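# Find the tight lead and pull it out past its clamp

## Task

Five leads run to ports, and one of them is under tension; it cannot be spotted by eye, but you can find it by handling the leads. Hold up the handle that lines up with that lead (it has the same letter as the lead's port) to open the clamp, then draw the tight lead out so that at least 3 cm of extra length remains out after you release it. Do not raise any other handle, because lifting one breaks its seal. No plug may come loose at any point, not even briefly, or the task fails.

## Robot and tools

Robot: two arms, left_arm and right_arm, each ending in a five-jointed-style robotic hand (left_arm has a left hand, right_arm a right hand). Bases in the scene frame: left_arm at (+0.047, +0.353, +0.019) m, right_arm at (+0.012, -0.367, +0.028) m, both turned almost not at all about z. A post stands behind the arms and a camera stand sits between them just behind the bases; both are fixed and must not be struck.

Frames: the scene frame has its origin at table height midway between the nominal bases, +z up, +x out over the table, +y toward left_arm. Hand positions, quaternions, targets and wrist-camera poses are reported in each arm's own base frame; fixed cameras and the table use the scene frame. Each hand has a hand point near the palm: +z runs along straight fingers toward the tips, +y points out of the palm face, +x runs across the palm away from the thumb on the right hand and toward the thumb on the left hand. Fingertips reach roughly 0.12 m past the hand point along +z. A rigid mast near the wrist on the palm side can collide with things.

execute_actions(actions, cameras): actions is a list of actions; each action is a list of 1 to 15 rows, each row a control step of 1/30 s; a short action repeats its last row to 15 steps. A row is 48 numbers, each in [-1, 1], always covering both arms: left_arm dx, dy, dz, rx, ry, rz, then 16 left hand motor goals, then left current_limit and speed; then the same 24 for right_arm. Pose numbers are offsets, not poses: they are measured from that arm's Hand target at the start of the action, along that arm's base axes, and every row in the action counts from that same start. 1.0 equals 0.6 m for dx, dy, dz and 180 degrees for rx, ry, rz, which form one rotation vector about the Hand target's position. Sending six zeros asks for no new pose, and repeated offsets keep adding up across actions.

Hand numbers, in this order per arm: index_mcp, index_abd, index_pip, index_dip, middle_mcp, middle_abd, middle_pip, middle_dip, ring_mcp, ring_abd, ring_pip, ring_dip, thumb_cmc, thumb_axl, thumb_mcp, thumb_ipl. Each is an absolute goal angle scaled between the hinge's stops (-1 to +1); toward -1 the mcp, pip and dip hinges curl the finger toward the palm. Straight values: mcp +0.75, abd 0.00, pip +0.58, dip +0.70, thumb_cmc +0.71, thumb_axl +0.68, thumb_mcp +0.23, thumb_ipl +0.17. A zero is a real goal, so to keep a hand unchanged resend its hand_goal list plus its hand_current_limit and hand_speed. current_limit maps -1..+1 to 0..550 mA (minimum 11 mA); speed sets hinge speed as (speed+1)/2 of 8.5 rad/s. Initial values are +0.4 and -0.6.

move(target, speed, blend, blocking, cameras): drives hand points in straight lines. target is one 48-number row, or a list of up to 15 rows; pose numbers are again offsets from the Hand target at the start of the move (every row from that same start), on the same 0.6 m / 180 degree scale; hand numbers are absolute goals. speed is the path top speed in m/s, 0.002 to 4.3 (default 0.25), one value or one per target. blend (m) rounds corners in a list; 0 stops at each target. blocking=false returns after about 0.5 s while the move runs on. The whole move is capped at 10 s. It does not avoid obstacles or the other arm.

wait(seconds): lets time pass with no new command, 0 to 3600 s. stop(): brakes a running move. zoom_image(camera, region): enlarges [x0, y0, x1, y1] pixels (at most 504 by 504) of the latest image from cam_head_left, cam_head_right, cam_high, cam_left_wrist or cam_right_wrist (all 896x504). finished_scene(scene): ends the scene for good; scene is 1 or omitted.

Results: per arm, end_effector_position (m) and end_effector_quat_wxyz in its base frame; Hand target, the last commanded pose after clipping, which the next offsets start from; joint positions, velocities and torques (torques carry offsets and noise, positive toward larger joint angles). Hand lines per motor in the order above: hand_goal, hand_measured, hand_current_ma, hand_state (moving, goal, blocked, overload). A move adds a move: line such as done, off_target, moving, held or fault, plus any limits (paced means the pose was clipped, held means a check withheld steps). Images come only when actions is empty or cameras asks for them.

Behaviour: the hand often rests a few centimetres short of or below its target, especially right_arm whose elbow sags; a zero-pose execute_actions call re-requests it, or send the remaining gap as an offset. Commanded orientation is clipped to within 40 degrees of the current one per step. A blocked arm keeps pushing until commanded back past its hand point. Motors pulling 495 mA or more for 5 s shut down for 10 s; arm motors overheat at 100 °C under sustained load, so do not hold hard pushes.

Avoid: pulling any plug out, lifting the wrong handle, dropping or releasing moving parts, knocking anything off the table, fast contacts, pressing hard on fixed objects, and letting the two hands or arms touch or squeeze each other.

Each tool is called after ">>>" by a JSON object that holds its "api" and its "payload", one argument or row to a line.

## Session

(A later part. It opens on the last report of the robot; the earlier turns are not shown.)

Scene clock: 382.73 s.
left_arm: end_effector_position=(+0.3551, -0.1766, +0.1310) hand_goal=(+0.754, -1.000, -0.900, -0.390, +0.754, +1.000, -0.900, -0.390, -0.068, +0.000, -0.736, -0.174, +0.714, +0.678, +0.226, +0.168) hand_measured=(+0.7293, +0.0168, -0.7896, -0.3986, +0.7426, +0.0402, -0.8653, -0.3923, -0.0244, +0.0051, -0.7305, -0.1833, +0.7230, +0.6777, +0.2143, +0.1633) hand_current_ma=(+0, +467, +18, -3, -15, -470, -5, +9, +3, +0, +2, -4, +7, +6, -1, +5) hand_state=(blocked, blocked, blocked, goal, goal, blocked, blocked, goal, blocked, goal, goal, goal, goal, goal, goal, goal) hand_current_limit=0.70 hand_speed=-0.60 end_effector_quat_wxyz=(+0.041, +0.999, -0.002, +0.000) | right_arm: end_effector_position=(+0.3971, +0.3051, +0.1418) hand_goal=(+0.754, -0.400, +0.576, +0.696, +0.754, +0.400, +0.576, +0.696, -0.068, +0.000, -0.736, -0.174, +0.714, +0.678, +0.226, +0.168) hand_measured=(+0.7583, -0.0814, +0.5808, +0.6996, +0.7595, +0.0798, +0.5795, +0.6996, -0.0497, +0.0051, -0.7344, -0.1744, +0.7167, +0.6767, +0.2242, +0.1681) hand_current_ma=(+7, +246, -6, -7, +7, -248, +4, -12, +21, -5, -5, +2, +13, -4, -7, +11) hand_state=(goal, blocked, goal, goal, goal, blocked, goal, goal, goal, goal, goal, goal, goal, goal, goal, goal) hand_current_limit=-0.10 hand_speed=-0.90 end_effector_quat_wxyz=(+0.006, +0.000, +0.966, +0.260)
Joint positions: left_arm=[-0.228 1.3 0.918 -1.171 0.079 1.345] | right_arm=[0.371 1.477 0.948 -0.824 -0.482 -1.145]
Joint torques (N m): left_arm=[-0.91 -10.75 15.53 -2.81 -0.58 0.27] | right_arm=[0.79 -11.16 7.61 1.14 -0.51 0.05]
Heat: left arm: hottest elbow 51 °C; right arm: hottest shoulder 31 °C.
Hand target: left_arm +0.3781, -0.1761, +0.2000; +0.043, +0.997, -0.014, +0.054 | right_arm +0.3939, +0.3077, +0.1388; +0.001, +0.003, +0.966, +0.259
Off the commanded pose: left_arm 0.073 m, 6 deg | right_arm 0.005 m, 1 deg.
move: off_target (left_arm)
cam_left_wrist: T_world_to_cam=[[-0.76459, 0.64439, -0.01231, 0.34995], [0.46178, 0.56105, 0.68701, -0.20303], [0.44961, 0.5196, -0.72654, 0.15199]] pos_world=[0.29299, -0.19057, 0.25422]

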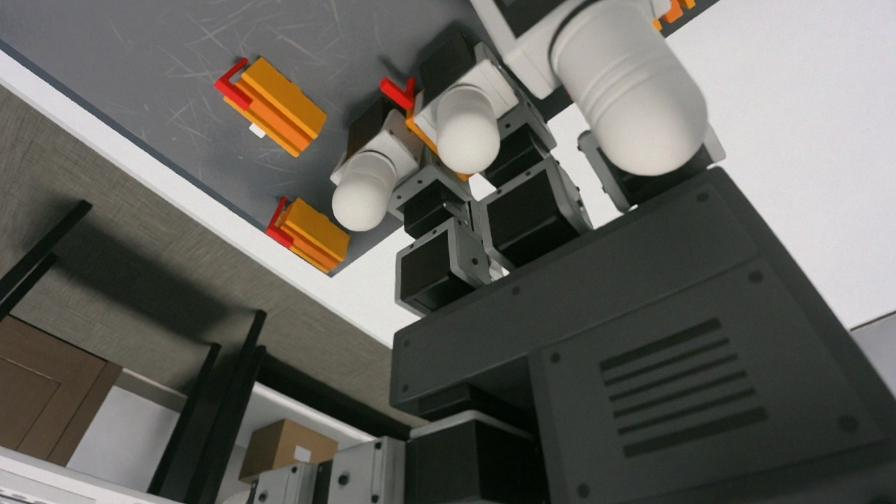

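>>> {"api": "wait", "payload": {
  "seconds": 0.1,
  "cameras": ["cam_right_wrist","cam_head_right","cam_high","cam_left_wrist"]
}}

>>> {"api": "zoom_image", "payload": {
  "camera": "cam_right_wrist",
  "region": [300, 150, 700, 500]
}}

>>> {"api": "zoom_image", "payload": {
  "camera": "cam_head_right",
  "region": [340, 210, 520, 350]
}}

Scene clock: 383.50 s.
left_arm: end_effector_position=(+0.3550, -0.1768, +0.1310) hand_goal=(+0.754, -1.000, -0.900, -0.390, +0.754, +1.000, -0.900, -0.390, -0.068, +0.000, -0.736, -0.174, +0.714, +0.678, +0.226, +0.168) hand_measured=(+0.7281, +0.0168, -0.7908, -0.3974, +0.7426, +0.0402, -0.8653, -0.3923, -0.0244, +0.0065, -0.7305, -0.1846, +0.7230, +0.6777, +0.2133, +0.1633) hand_current_ma=(+7, +474, +18, -2, -7, -454, +0, +9, +0, -2, -8, -6, +15, +10, +9, +1) hand_state=(blocked, blocked, blocked, goal, goal, blocked, blocked, goal, blocked, goal, goal, goal, goal, goal, goal, goal) hand_current_limit=0.70 hand_speed=-0.60 end_effector_quat_wxyz=(+0.041, +0.999, -0.002, +0.000) | right_arm: end_effector_position=(+0.3971, +0.3051, +0.1418) hand_goal=(+0.754, -0.400, +0.576, +0.696, +0.754, +0.400, +0.576, +0.696, -0.068, +0.000, -0.736, -0.174, +0.714, +0.678, +0.226, +0.168) hand_measured=(+0.7583, -0.0828, +0.5821, +0.6996, +0.7583, +0.0798, +0.5795, +0.6996, -0.0509, +0.0065, -0.7344, -0.1757, +0.7167, +0.6777, +0.2232, +0.1672) hand_current_ma=(+11, +244, -7, -9, +14, -250, +2, -7, +21, -1, -4, -1, +10, -6, -11, +10) hand_state=(goal, blocked, goal, goal, goal, blocked, goal, goal, goal, goal, goal, goal, goal, goal, goal, goal) hand_current_limit=-0.10 hand_speed=-0.90 end_effector_quat_wxyz=(+0.006, +0.000, +0.966, +0.260)
Joint positions: left_arm=[-0.229 1.3 0.918 -1.171 0.079 1.345] | right_arm=[0.371 1.477 0.948 -0.824 -0.482 -1.145]
Joint torques (N m): left_arm=[-1.08 -11.11 15.36 -2.85 -0.55 0.28] | right_arm=[0.79 -11.11 7.6 1.16 -0.51 0.05]
Heat: left arm: hottest elbow 51 °C; right arm: hottest shoulder 31 °C.
Hand target: left_arm +0.3780, -0.1763, +0.2000; +0.043, +0.997, -0.014, +0.054 | right_arm +0.3939, +0.3077, +0.1388; +0.001, +0.003, +0.966, +0.259
Off the commanded pose: left_arm 0.073 m, 6 deg | right_arm 0.005 m, 1 deg.
wait: 0.10 s; at rest from the start
cam_left_wrist: T_world_to_cam=[[-0.76437, 0.64466, -0.01236, 0.35], [0.46196, 0.56092, 0.687, -0.20294], [0.44982, 0.51941, -0.72655, 0.15205]] pos_world=[0.29289, -0.19077, 0.25422]
cam_right_wrist: T_world_to_cam=[[0.79928, 0.50353, 0.32804, -0.4864], [0.37305, -0.84367, 0.38607, 0.0003], [0.47116, -0.1862, -0.86217, 0.11604]] pos_world=[0.33399, 0.26678, 0.25949]
Images, in order (width x height): cam_head_right 896x504, cam_high 896x504, cam_left_wrist 896x504, cam_right_wrist 896x504.

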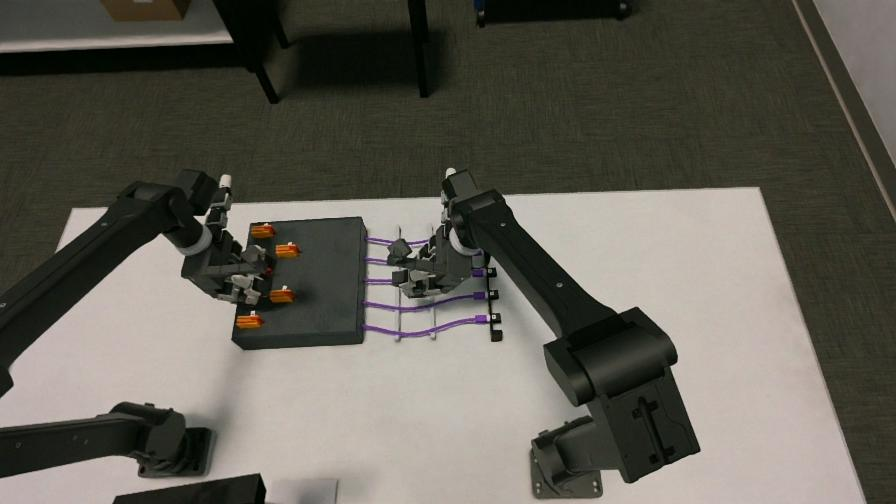

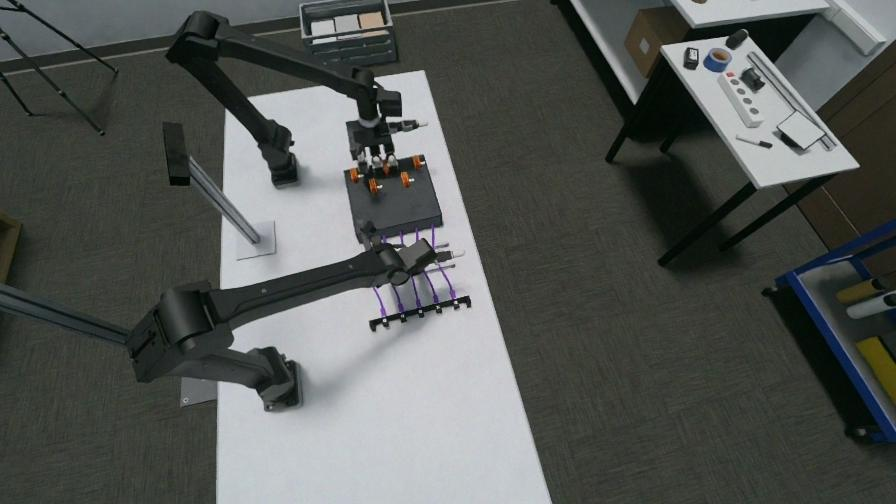

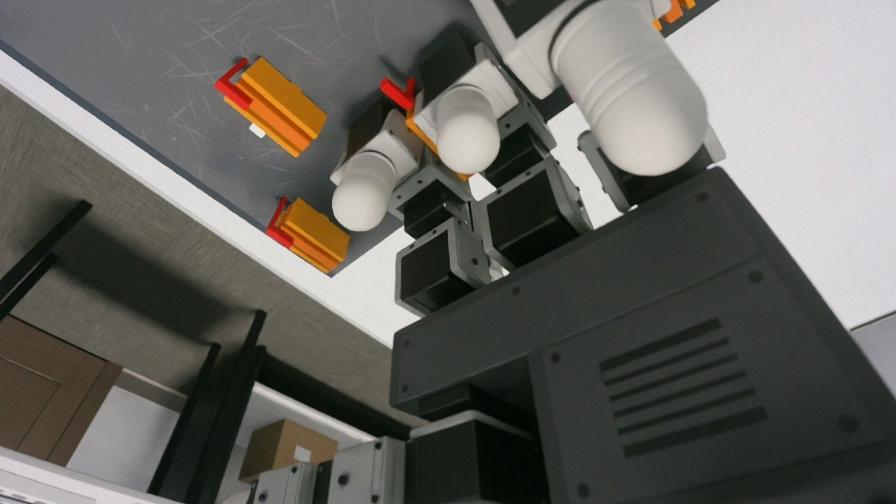

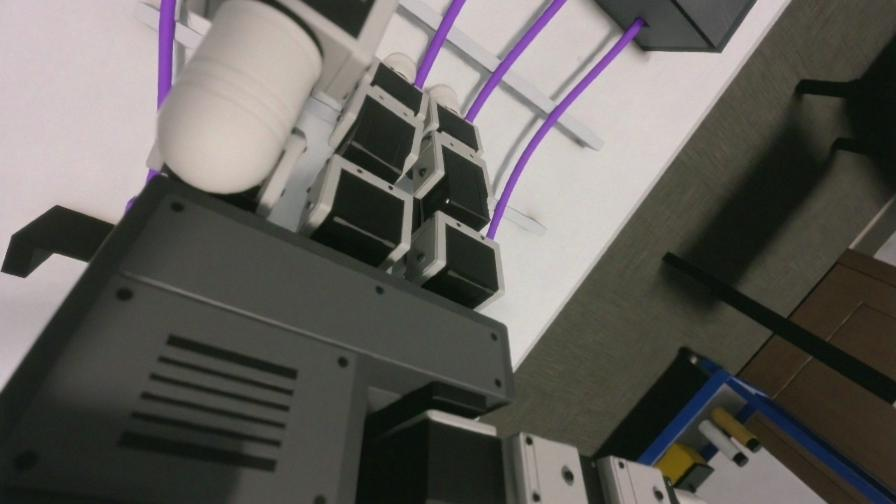

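Scaled by 1.260 from the camera's image (finer frame: 1280x720).

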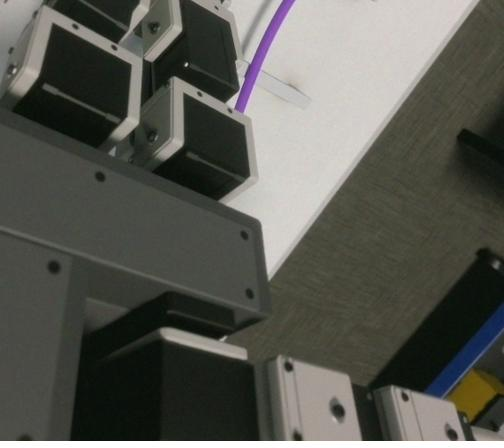

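Scaled by 2.800 from the camera's image (finer frame: 1280x720).

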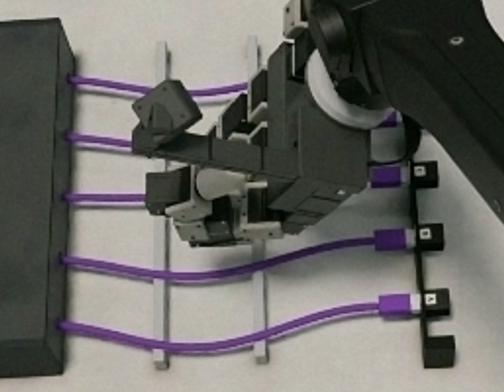

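>>> {"api": "zoom_image", "payload": {
  "camera": "cam_right_wrist",
  "region": [360, 40, 480, 140]
}}

Scaled by 4.200 from the camera's image (finer frame: 1280x720).

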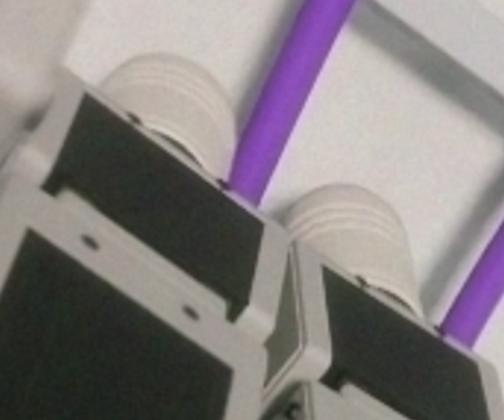

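>>> {"api": "move", "payload": {
  "target": [
    [0,0,0,0,0,0, 0.754,-1,-0.9,-0.39, 0.754,1,-0.9,-0.39, -0.068,0,-0.737,-0.174, 0.714,0.678,0.226,0.168, 0.7,-0.6, 0,0,0,0,0,0, 0.754,-0.8,0.576,0.696, 0.754,0.8,0.576,0.696, -0.068,0,-0.737,-0.174, 0.714,0.678,0.226,0.168, 0.5,-0.8],
    [0,0,0,0,0,0, 0.754,-1,-0.9,-0.39, 0.754,1,-0.9,-0.39, -0.068,0,-0.737,-0.174, 0.714,0.678,0.226,0.168, 0.7,-0.6, 0,-0.0167,0.033,0,0,0, 0.754,-0.8,0.576,0.696, 0.754,0.8,0.576,0.696, -0.068,0,-0.737,-0.174, 0.714,0.678,0.226,0.168, 0.5,-0.8]
  ],
  "speed": 0.03,
  "cameras": ["cam_right_wrist","cam_head_right"]
}}

>>> {"api": "zoom_image", "payload": {
  "camera": "cam_right_wrist",
  "region": [360, 0, 540, 150]
}}

>>> {"api": "zoom_image", "payload": {
  "camera": "cam_head_right",
  "region": [340, 210, 520, 350]
}}

Scene clock: 387.47 s.
left_arm: end_effector_position=(+0.3550, -0.1768, +0.1310) hand_goal=(+0.754, -1.000, -0.900, -0.390, +0.754, +1.000, -0.900, -0.390, -0.068, +0.000, -0.736, -0.174, +0.714, +0.678, +0.226, +0.168) hand_measured=(+0.7281, +0.0168, -0.7908, -0.3974, +0.7426, +0.0402, -0.8640, -0.3923, -0.0244, +0.0051, -0.7305, -0.1833, +0.7242, +0.6777, +0.2143, +0.1633) hand_current_ma=(+0, +470, +23, +2, -10, -459, -3, -4, +7, -5, -6, -7, +6, +16, +0, +8) hand_state=(blocked, blocked, blocked, goal, goal, blocked, blocked, goal, blocked, goal, goal, goal, goal, goal, goal, goal) hand_current_limit=0.70 hand_speed=-0.60 end_effector_quat_wxyz=(+0.041, +0.999, -0.002, +0.000) | right_arm: end_effector_position=(+0.3890, +0.3007, +0.1452) hand_goal=(+0.754, -0.800, +0.576, +0.696, +0.754, +0.800, +0.576, +0.696, -0.068, +0.000, -0.736, -0.174, +0.714, +0.678, +0.226, +0.168) hand_measured=(+0.7583, -0.0828, +0.5705, +0.6907, +0.7571, +0.0827, +0.5705, +0.6920, -0.0509, +0.0051, -0.7357, -0.1744, +0.7167, +0.6767, +0.2242, +0.1681) hand_current_ma=(+8, +411, -13, -11, +6, -417, -3, -10, +22, -6, -4, +4, +10, -8, -6, +11) hand_state=(goal, blocked, goal, goal, goal, blocked, goal, goal, goal, goal, goal, goal, goal, goal, goal, goal) hand_current_limit=0.50 hand_speed=-0.80 end_effector_quat_wxyz=(-0.009, +0.006, +0.967, +0.254)
Joint positions: left_arm=[-0.229 1.3 0.918 -1.171 0.079 1.345] | right_arm=[0.368 1.459 0.948 -0.875 -0.483 -1.145]
Joint torques (N m): left_arm=[-0.56 -10.99 15.51 -2.88 -0.51 0.28] | right_arm=[-0.73 -12.22 9.39 0.46 -0.66 -0.22]
Heat: left arm: hottest elbow 53 °C; right arm: hottest shoulder 31 °C.
Hand target: left_arm +0.3780, -0.1763, +0.2000; +0.043, +0.997, -0.014, +0.054 | right_arm +0.3939, +0.2977, +0.1586; +0.001, +0.003, +0.966, +0.259
Off the commanded pose: left_arm 0.073 m, 6 deg | right_arm 0.015 m, 1 deg.
move: off_target (right_arm)
cam_right_wrist: T_world_to_cam=[[0.81029, 0.50503, 0.29728, -0.47911], [0.38295, -0.8403, 0.38372, -0.00627], [0.4436, -0.19708, -0.87429, 0.13786]] pos_world=[0.32947, 0.26387, 0.26537]
Images, in order (width x height): cam_head_right 896x504, cam_right_wrist 896x504.

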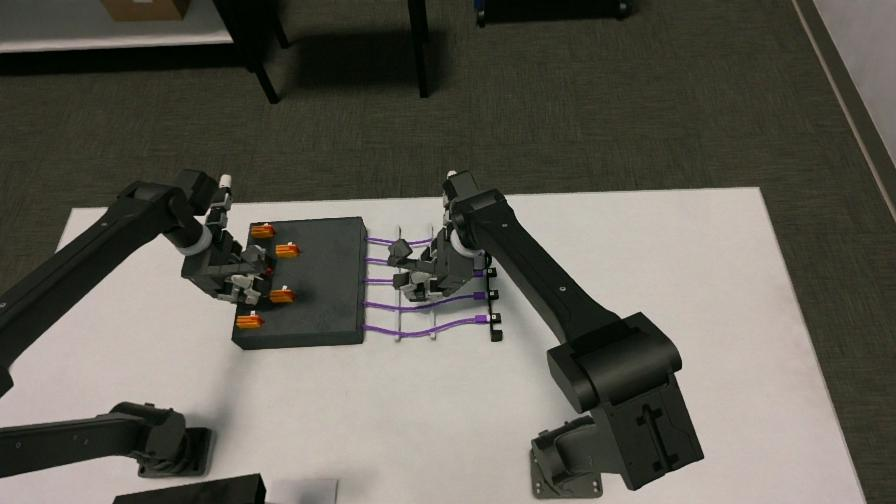

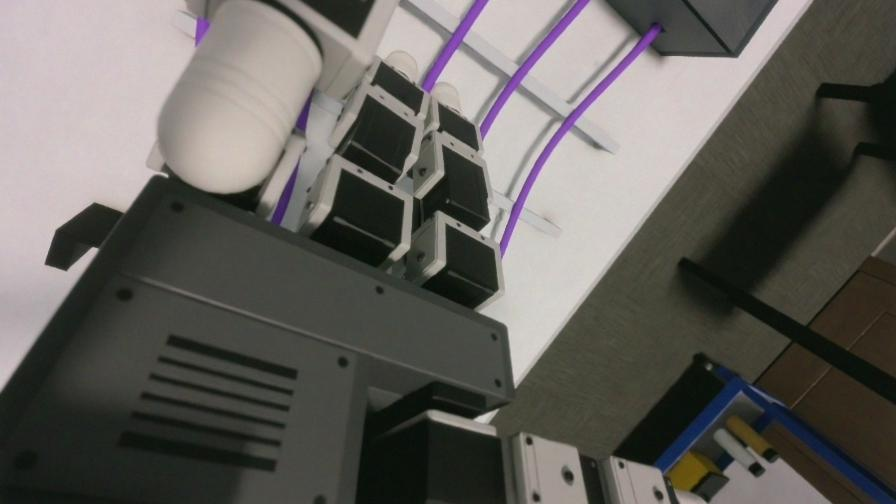

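Scaled by 2.800 from the camera's image (finer frame: 1280x720).

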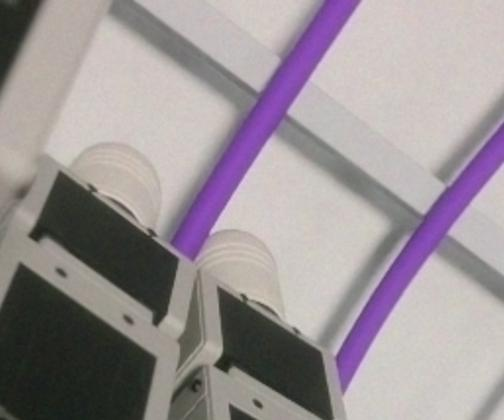

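Scaled by 2.800 from the camera's image (finer frame: 1280x720).

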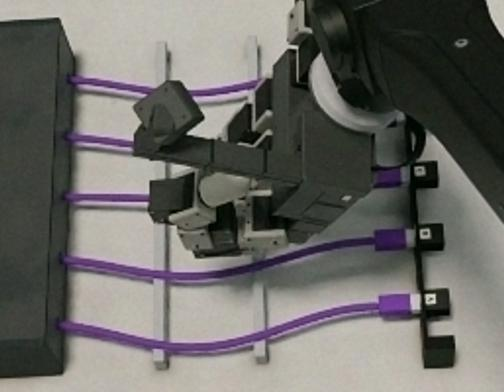

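>>> {"api": "move", "payload": {
  "target": [
    [0,0,0,0,0,0, 0.754,-1,-0.9,-0.39, 0.754,1,-0.9,-0.39, -0.068,0,-0.737,-0.174, 0.714,0.678,0.226,0.168, 0.7,-0.6, 0.013,-0.033,0.01,0,0,0, 0.754,-0.5,0.576,0.696, 0.754,0.5,0.576,0.696, -0.068,0,-0.737,-0.174, 0.714,0.678,0.226,0.168, 0.2,-0.8]
  ],
  "speed": 0.03,
  "cameras": ["cam_right_wrist","cam_head_right","cam_high"]
}}

>>> {"api": "zoom_image", "payload": {
  "camera": "cam_right_wrist",
  "region": [360, 0, 540, 150]
}}

>>> {"api": "zoom_image", "payload": {
  "camera": "cam_head_right",
  "region": [340, 210, 520, 350]
}}

>>> {"api": "zoom_image", "payload": {
  "camera": "cam_high",
  "region": [350, 210, 480, 340]
}}

Scene clock: 390.13 s.
left_arm: end_effector_position=(+0.3550, -0.1768, +0.1310) hand_goal=(+0.754, -1.000, -0.900, -0.390, +0.754, +1.000, -0.900, -0.390, -0.068, +0.000, -0.736, -0.174, +0.714, +0.678, +0.226, +0.168) hand_measured=(+0.7293, +0.0168, -0.7896, -0.3974, +0.7426, +0.0402, -0.8653, -0.3910, -0.0244, +0.0051, -0.7305, -0.1833, +0.7230, +0.6767, +0.2143, +0.1624) hand_current_ma=(+10, +478, +22, -5, -9, -467, -3, +11, +2, -9, +0, +4, +16, +11, +2, +8) hand_state=(blocked, blocked, blocked, goal, goal, blocked, blocked, goal, blocked, goal, goal, goal, goal, goal, goal, goal) hand_current_limit=0.70 hand_speed=-0.60 end_effector_quat_wxyz=(+0.041, +0.999, -0.002, +0.000) | right_arm: end_effector_position=(+0.3905, +0.2794, +0.1454) hand_goal=(+0.754, -0.500, +0.576, +0.696, +0.754, +0.500, +0.576, +0.696, -0.068, +0.000, -0.736, -0.174, +0.714, +0.678, +0.226, +0.168) hand_measured=(+0.7498, -0.0828, +0.5705, +0.6907, +0.7486, +0.0813, +0.5705, +0.6907, -0.0509, +0.0051, -0.7344, -0.1757, +0.7167, +0.6767, +0.2232, +0.1681) hand_current_ma=(+5, +330, -11, -10, +5, -333, -1, -14, +21, -3, -7, -3, +11, -5, -9, +8) hand_state=(goal, blocked, goal, goal, goal, blocked, goal, goal, goal, goal, goal, goal, goal, goal, goal, goal) hand_current_limit=0.20 hand_speed=-0.80 end_effector_quat_wxyz=(-0.018, +0.009, +0.967, +0.253)
Joint positions: left_arm=[-0.229 1.3 0.918 -1.171 0.079 1.345] | right_arm=[0.315 1.455 0.948 -0.923 -0.495 -1.202]
Joint torques (N m): left_arm=[-0.97 -10.58 15.28 -2.82 -0.53 0.23] | right_arm=[-0.79 -11.87 10.51 0.42 -0.56 -0.23]
Heat: left arm: hottest elbow 54 °C; right arm: hottest shoulder 31 °C.
Hand target: left_arm +0.3780, -0.1763, +0.2000; +0.043, +0.997, -0.014, +0.054 | right_arm +0.4017, +0.2779, +0.1647; +0.001, +0.003, +0.966, +0.259
Off the commanded pose: left_arm 0.073 m, 6 deg | right_arm 0.022 m, 2 deg.
move: off_target (right_arm)
cam_right_wrist: T_world_to_cam=[[0.81624, 0.5043, 0.28186, -0.46948], [0.38842, -0.8402, 0.37842, -0.02622], [0.42765, -0.1994, -0.88168, 0.1411]] pos_world=[0.33305, 0.24286, 0.26665]
Images, in order (width x height): cam_head_right 896x504, cam_high 896x504, cam_right_wrist 896x504.

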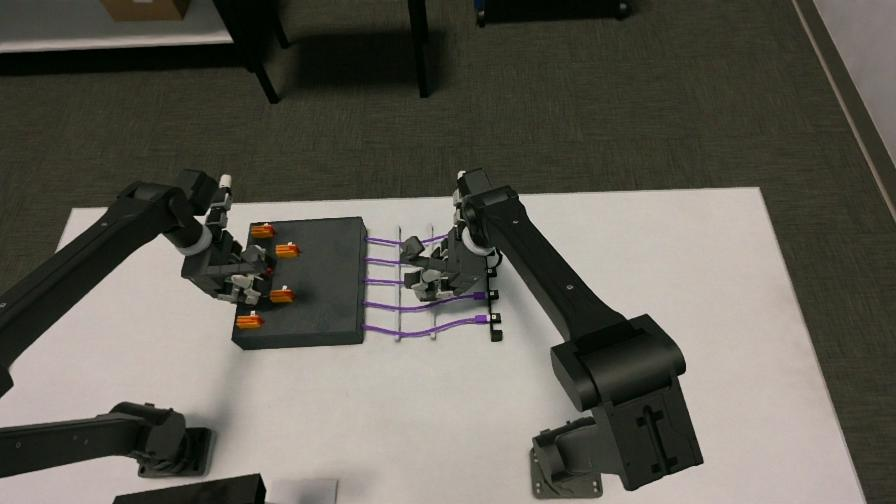

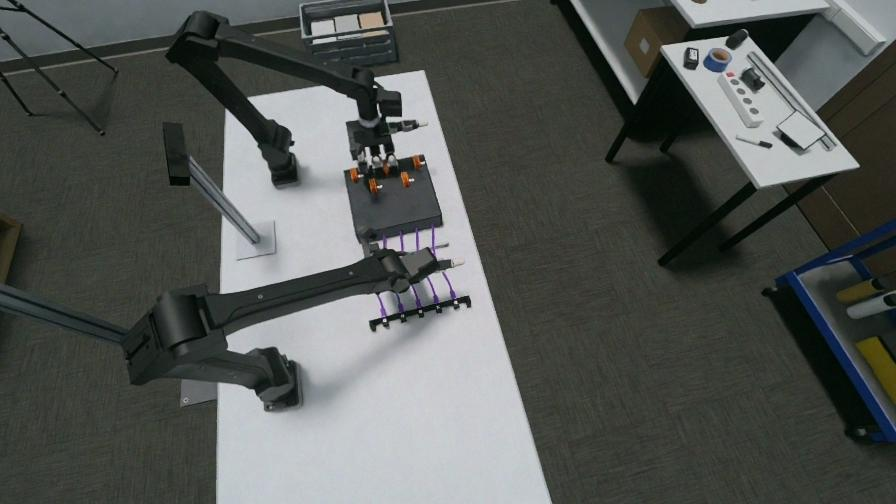

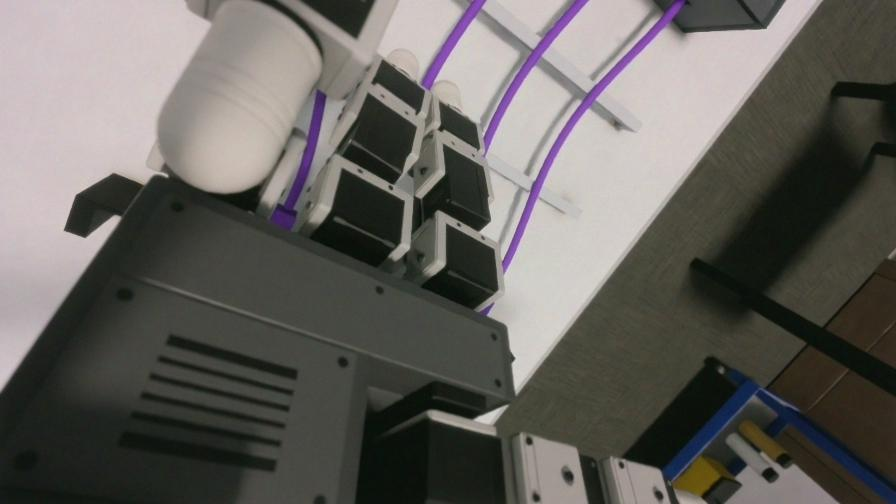

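Scaled by 2.800 from the camera's image (finer frame: 1280x720).

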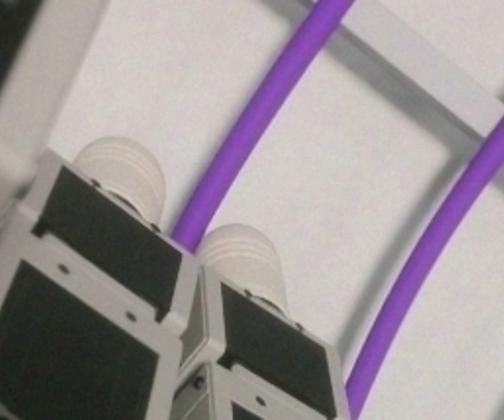

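Scaled by 2.800 from the camera's image (finer frame: 1280x720).

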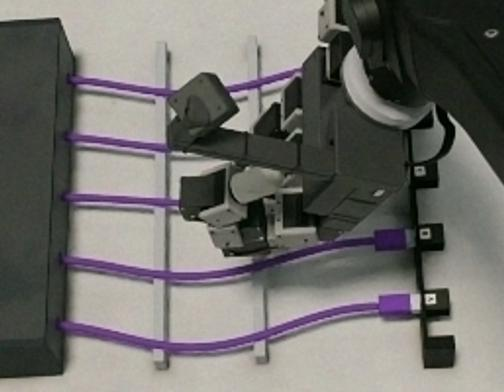

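Scaled by 3.877 from the camera's image (finer frame: 1280x720).

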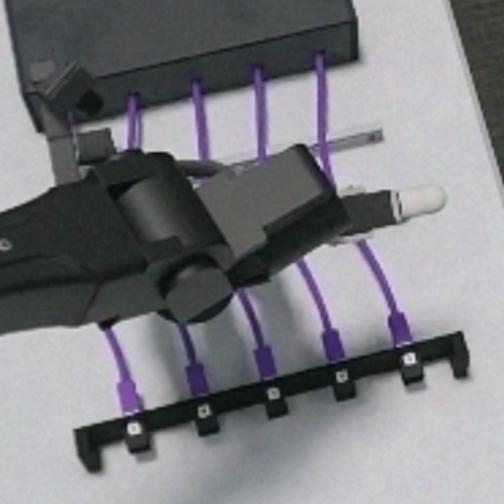

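>>> {"api": "wait", "payload": {
  "seconds": 0.1,
  "cameras": ["cam_head_left","cam_high"]
}}

>>> {"api": "zoom_image", "payload": {
  "camera": "cam_head_left",
  "region": [350, 210, 520, 350]
}}

>>> {"api": "zoom_image", "payload": {
  "camera": "cam_high",
  "region": [370, 260, 480, 340]
}}

Scene clock: 391.07 s.
left_arm: end_effector_position=(+0.3550, -0.1768, +0.1310) hand_goal=(+0.754, -1.000, -0.900, -0.390, +0.754, +1.000, -0.900, -0.390, -0.068, +0.000, -0.736, -0.174, +0.714, +0.678, +0.226, +0.168) hand_measured=(+0.7293, +0.0168, -0.7896, -0.3986, +0.7426, +0.0402, -0.8653, -0.3923, -0.0244, +0.0051, -0.7305, -0.1846, +0.7230, +0.6777, +0.2143, +0.1633) hand_current_ma=(-2, +478, +14, -2, -12, -462, +9, +4, +9, -6, -2, -10, +10, +7, -3, +0) hand_state=(blocked, blocked, blocked, goal, goal, blocked, blocked, goal, blocked, goal, goal, goal, goal, goal, goal, goal) hand_current_limit=0.70 hand_speed=-0.60 end_effector_quat_wxyz=(+0.041, +0.999, -0.002, +0.000) | right_arm: end_effector_position=(+0.3905, +0.2794, +0.1454) hand_goal=(+0.754, -0.500, +0.576, +0.696, +0.754, +0.500, +0.576, +0.696, -0.068, +0.000, -0.736, -0.174, +0.714, +0.678, +0.226, +0.168) hand_measured=(+0.7498, -0.0828, +0.5718, +0.6907, +0.7486, +0.0813, +0.5705, +0.6920, -0.0497, +0.0051, -0.7344, -0.1757, +0.7167, +0.6777, +0.2242, +0.1672) hand_current_ma=(+4, +326, -13, -9, +4, -333, +1, -12, +19, +0, -3, -2, +11, -2, -3, +13) hand_state=(goal, blocked, goal, goal, goal, blocked, goal, goal, goal, goal, goal, goal, goal, goal, goal, goal) hand_current_limit=0.20 hand_speed=-0.80 end_effector_quat_wxyz=(-0.017, +0.008, +0.967, +0.253)
Joint positions: left_arm=[-0.229 1.3 0.918 -1.171 0.079 1.345] | right_arm=[0.315 1.455 0.948 -0.923 -0.495 -1.203]
Joint torques (N m): left_arm=[-1.03 -11.11 15.47 -2.91 -0.48 0.27] | right_arm=[-0.73 -11.93 10.5 0.43 -0.56 -0.25]
Heat: left arm: hottest elbow 54 °C; right arm: hottest shoulder 31 °C.
Hand target: left_arm +0.3780, -0.1763, +0.2000; +0.043, +0.997, -0.014, +0.054 | right_arm +0.4017, +0.2779, +0.1647; +0.001, +0.003, +0.966, +0.259
Off the commanded pose: left_arm 0.073 m, 6 deg | right_arm 0.022 m, 2 deg.
wait: 0.10 s; at rest from the start

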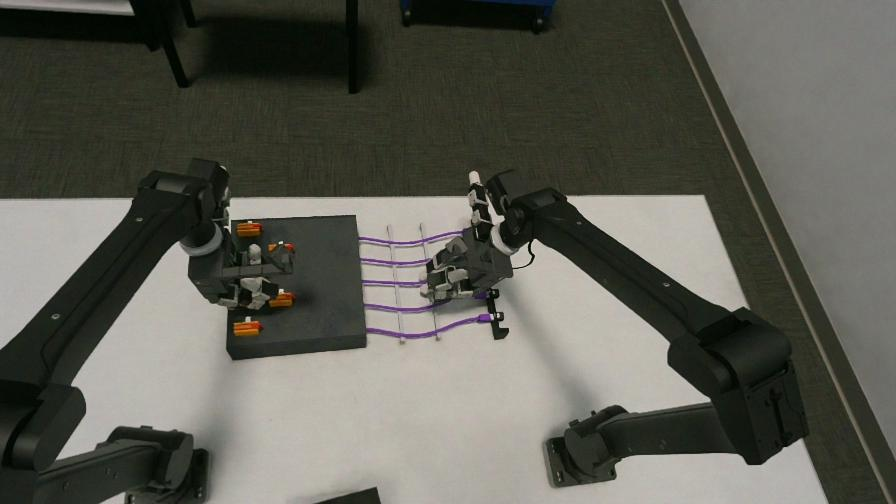

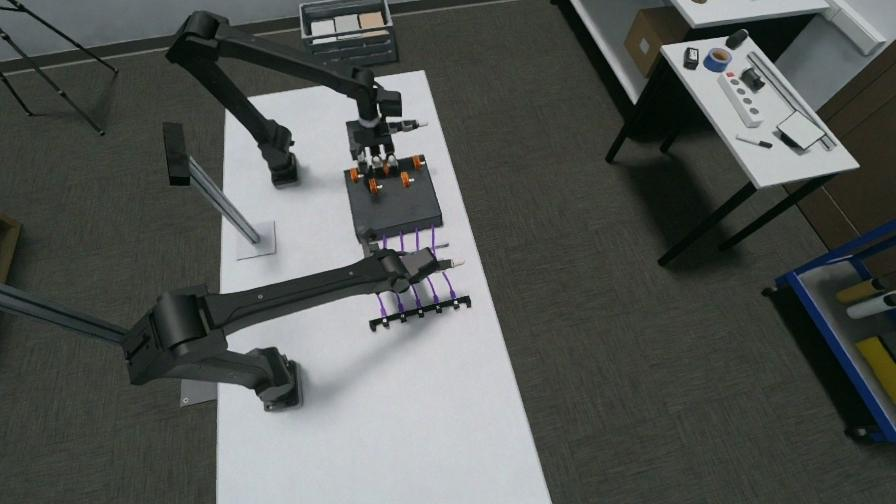

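Scaled by 2.965 from the camera's image (finer frame: 1280x720).

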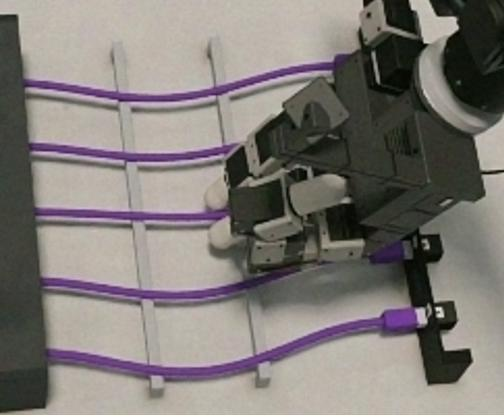

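Scaled by 4.582 from the camera's image (finer frame: 1280x720).

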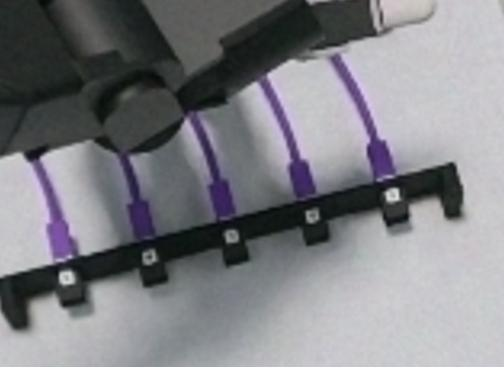

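>>> {"api": "move", "payload": {
  "target": [
    [0,0,0,0,0,0, 0.754,-1,-0.9,-0.39, 0.754,1,-0.9,-0.39, -0.068,0,-0.737,-0.174, 0.714,0.678,0.226,0.168, 0.7,-0.6, 0,0.047,-0.01,0,0,0, 0.754,0.0,0.576,0.696, 0.754,0.0,0.576,0.696, -0.068,0,-0.737,-0.174, 0.714,0.678,0.226,0.168, 0.2,-0.6],
    [0,0,0,0,0,0, 0.754,-1,-0.9,-0.39, 0.754,1,-0.9,-0.39, -0.068,0,-0.737,-0.174, 0.714,0.678,0.226,0.168, 0.7,-0.6, 0,0.047,-0.01,0,0,-0.15, 0.754,0.0,0.576,0.696, 0.754,0.0,0.576,0.696, -0.068,0,-0.737,-0.174, 0.714,0.678,0.226,0.168, 0.2,-0.6]
  ],
  "speed": 0.05,
  "cameras": ["cam_right_wrist","cam_head_right","cam_high","cam_head_left"]
}}

>>> {"api": "zoom_image", "payload": {
  "camera": "cam_right_wrist",
  "region": [300, 0, 540, 200]
}}

>>> {"api": "zoom_image", "payload": {
  "camera": "cam_head_left",
  "region": [350, 210, 520, 350]
}}

Scene clock: 401.27 s.
left_arm: end_effector_position=(+0.3550, -0.1768, +0.1310) hand_goal=(+0.754, -1.000, -0.900, -0.390, +0.754, +1.000, -0.900, -0.390, -0.068, +0.000, -0.736, -0.174, +0.714, +0.678, +0.226, +0.168) hand_measured=(+0.7293, +0.0168, -0.7908, -0.3974, +0.7426, +0.0402, -0.8653, -0.3910, -0.0232, +0.0065, -0.7293, -0.1833, +0.7230, +0.6777, +0.2133, +0.1633) hand_current_ma=(+2, +475, +15, +3, -9, -464, +7, +11, +4, -9, +1, -9, +11, +3, +11, +9) hand_state=(blocked, blocked, blocked, goal, goal, blocked, blocked, goal, blocked, goal, goal, goal, goal, goal, goal, goal) hand_current_limit=0.70 hand_speed=-0.60 end_effector_quat_wxyz=(+0.041, +0.999, -0.002, +0.000) | right_arm: end_effector_position=(+0.4053, +0.3031, +0.1545) hand_goal=(+0.754, +0.000, +0.576, +0.696, +0.754, +0.000, +0.576, +0.696, -0.068, +0.000, -0.736, -0.174, +0.714, +0.678, +0.226, +0.168) hand_measured=(+0.7607, +0.0051, +0.5808, +0.7009, +0.7583, -0.0052, +0.5808, +0.6996, -0.0509, +0.0051, -0.7344, -0.1744, +0.7167, +0.6777, +0.2232, +0.1681) hand_current_ma=(+7, -5, -8, -5, +7, -5, +7, -10, +18, -5, +0, +0, +12, -7, -11, +9) hand_state=(goal, goal, goal, goal, goal, goal, goal, goal, goal, goal, goal, goal, goal, goal, goal, goal) hand_current_limit=0.20 hand_speed=-0.60 end_effector_quat_wxyz=(+0.056, +0.229, +0.940, +0.245)
Joint positions: left_arm=[-0.229 1.3 0.918 -1.171 0.079 1.345] | right_arm=[0.503 1.312 0.815 -0.644 -0.28 -0.529]
Joint torques (N m): left_arm=[-1.03 -10.52 15.46 -2.93 -0.5 0.23] | right_arm=[1.03 -10.4 7.82 2.04 -0.1 0.04]
Heat: left arm: hottest elbow 57 °C; right arm: hottest shoulder 31 °C.
Hand target: left_arm +0.3780, -0.1763, +0.2000; +0.043, +0.997, -0.014, +0.054 | right_arm +0.4018, +0.3060, +0.1586; +0.061, +0.229, +0.938, +0.252
Off the commanded pose: left_arm 0.073 m, 6 deg | right_arm 0.006 m, 1 deg.
move: done
cam_right_wrist: T_world_to_cam=[[0.94802, 0.08741, 0.30597, -0.42686], [-0.04234, -0.91832, 0.39355, 0.18041], [0.31539, -0.38605, -0.86689, 0.24728]] pos_world=[0.33432, 0.29845, 0.27397]
Images, in order (width x height): cam_head_left 896x504, cam_head_right 896x504, cam_high 896x504, cam_right_wrist 896x504.

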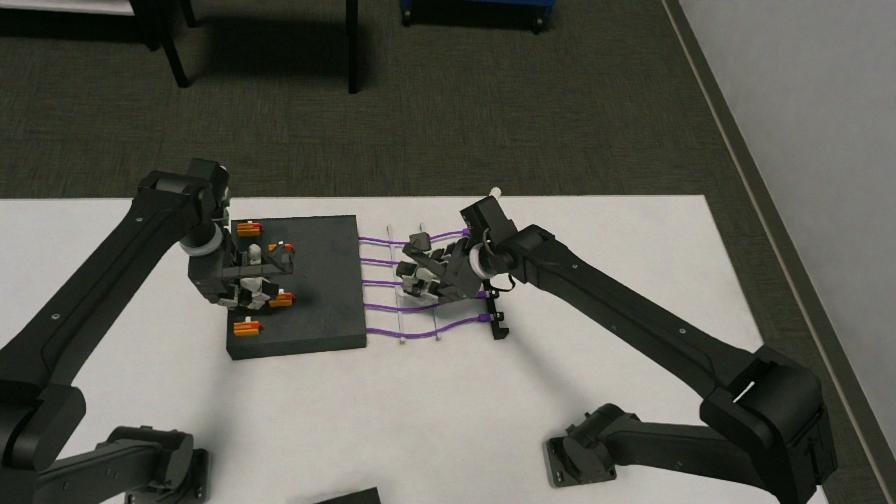

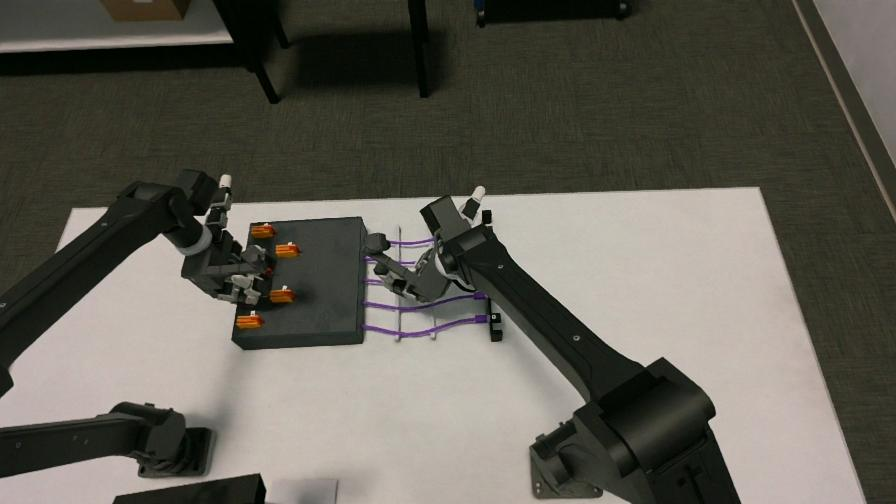

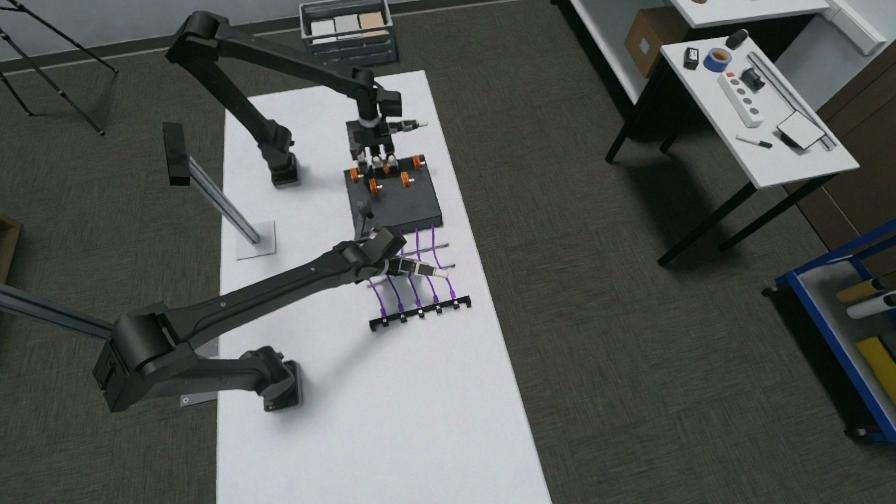

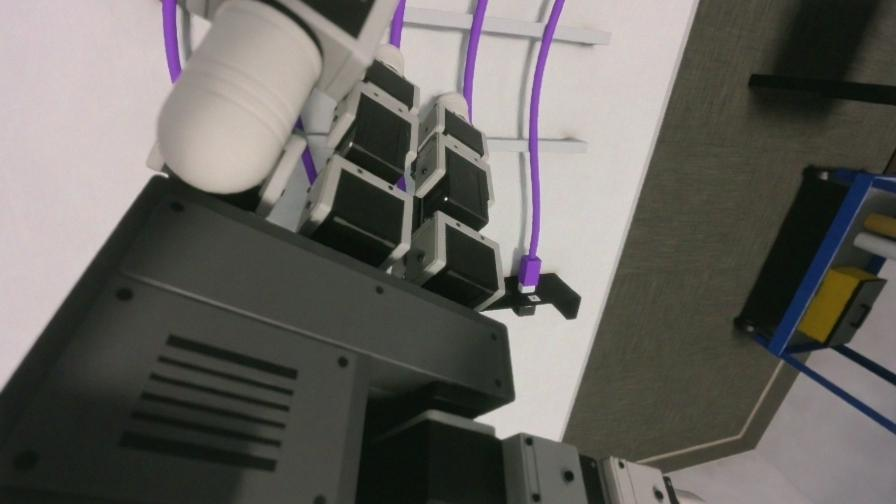

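Scaled by 2.100 from the camera's image (finer frame: 1280x720).

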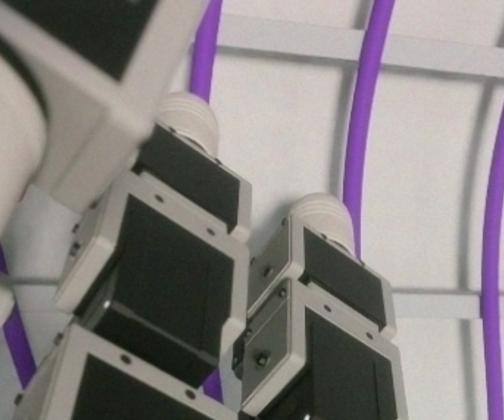

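Scaled by 2.965 from the camera's image (finer frame: 1280x720).

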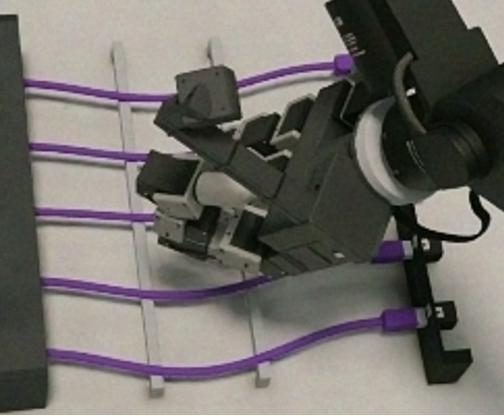

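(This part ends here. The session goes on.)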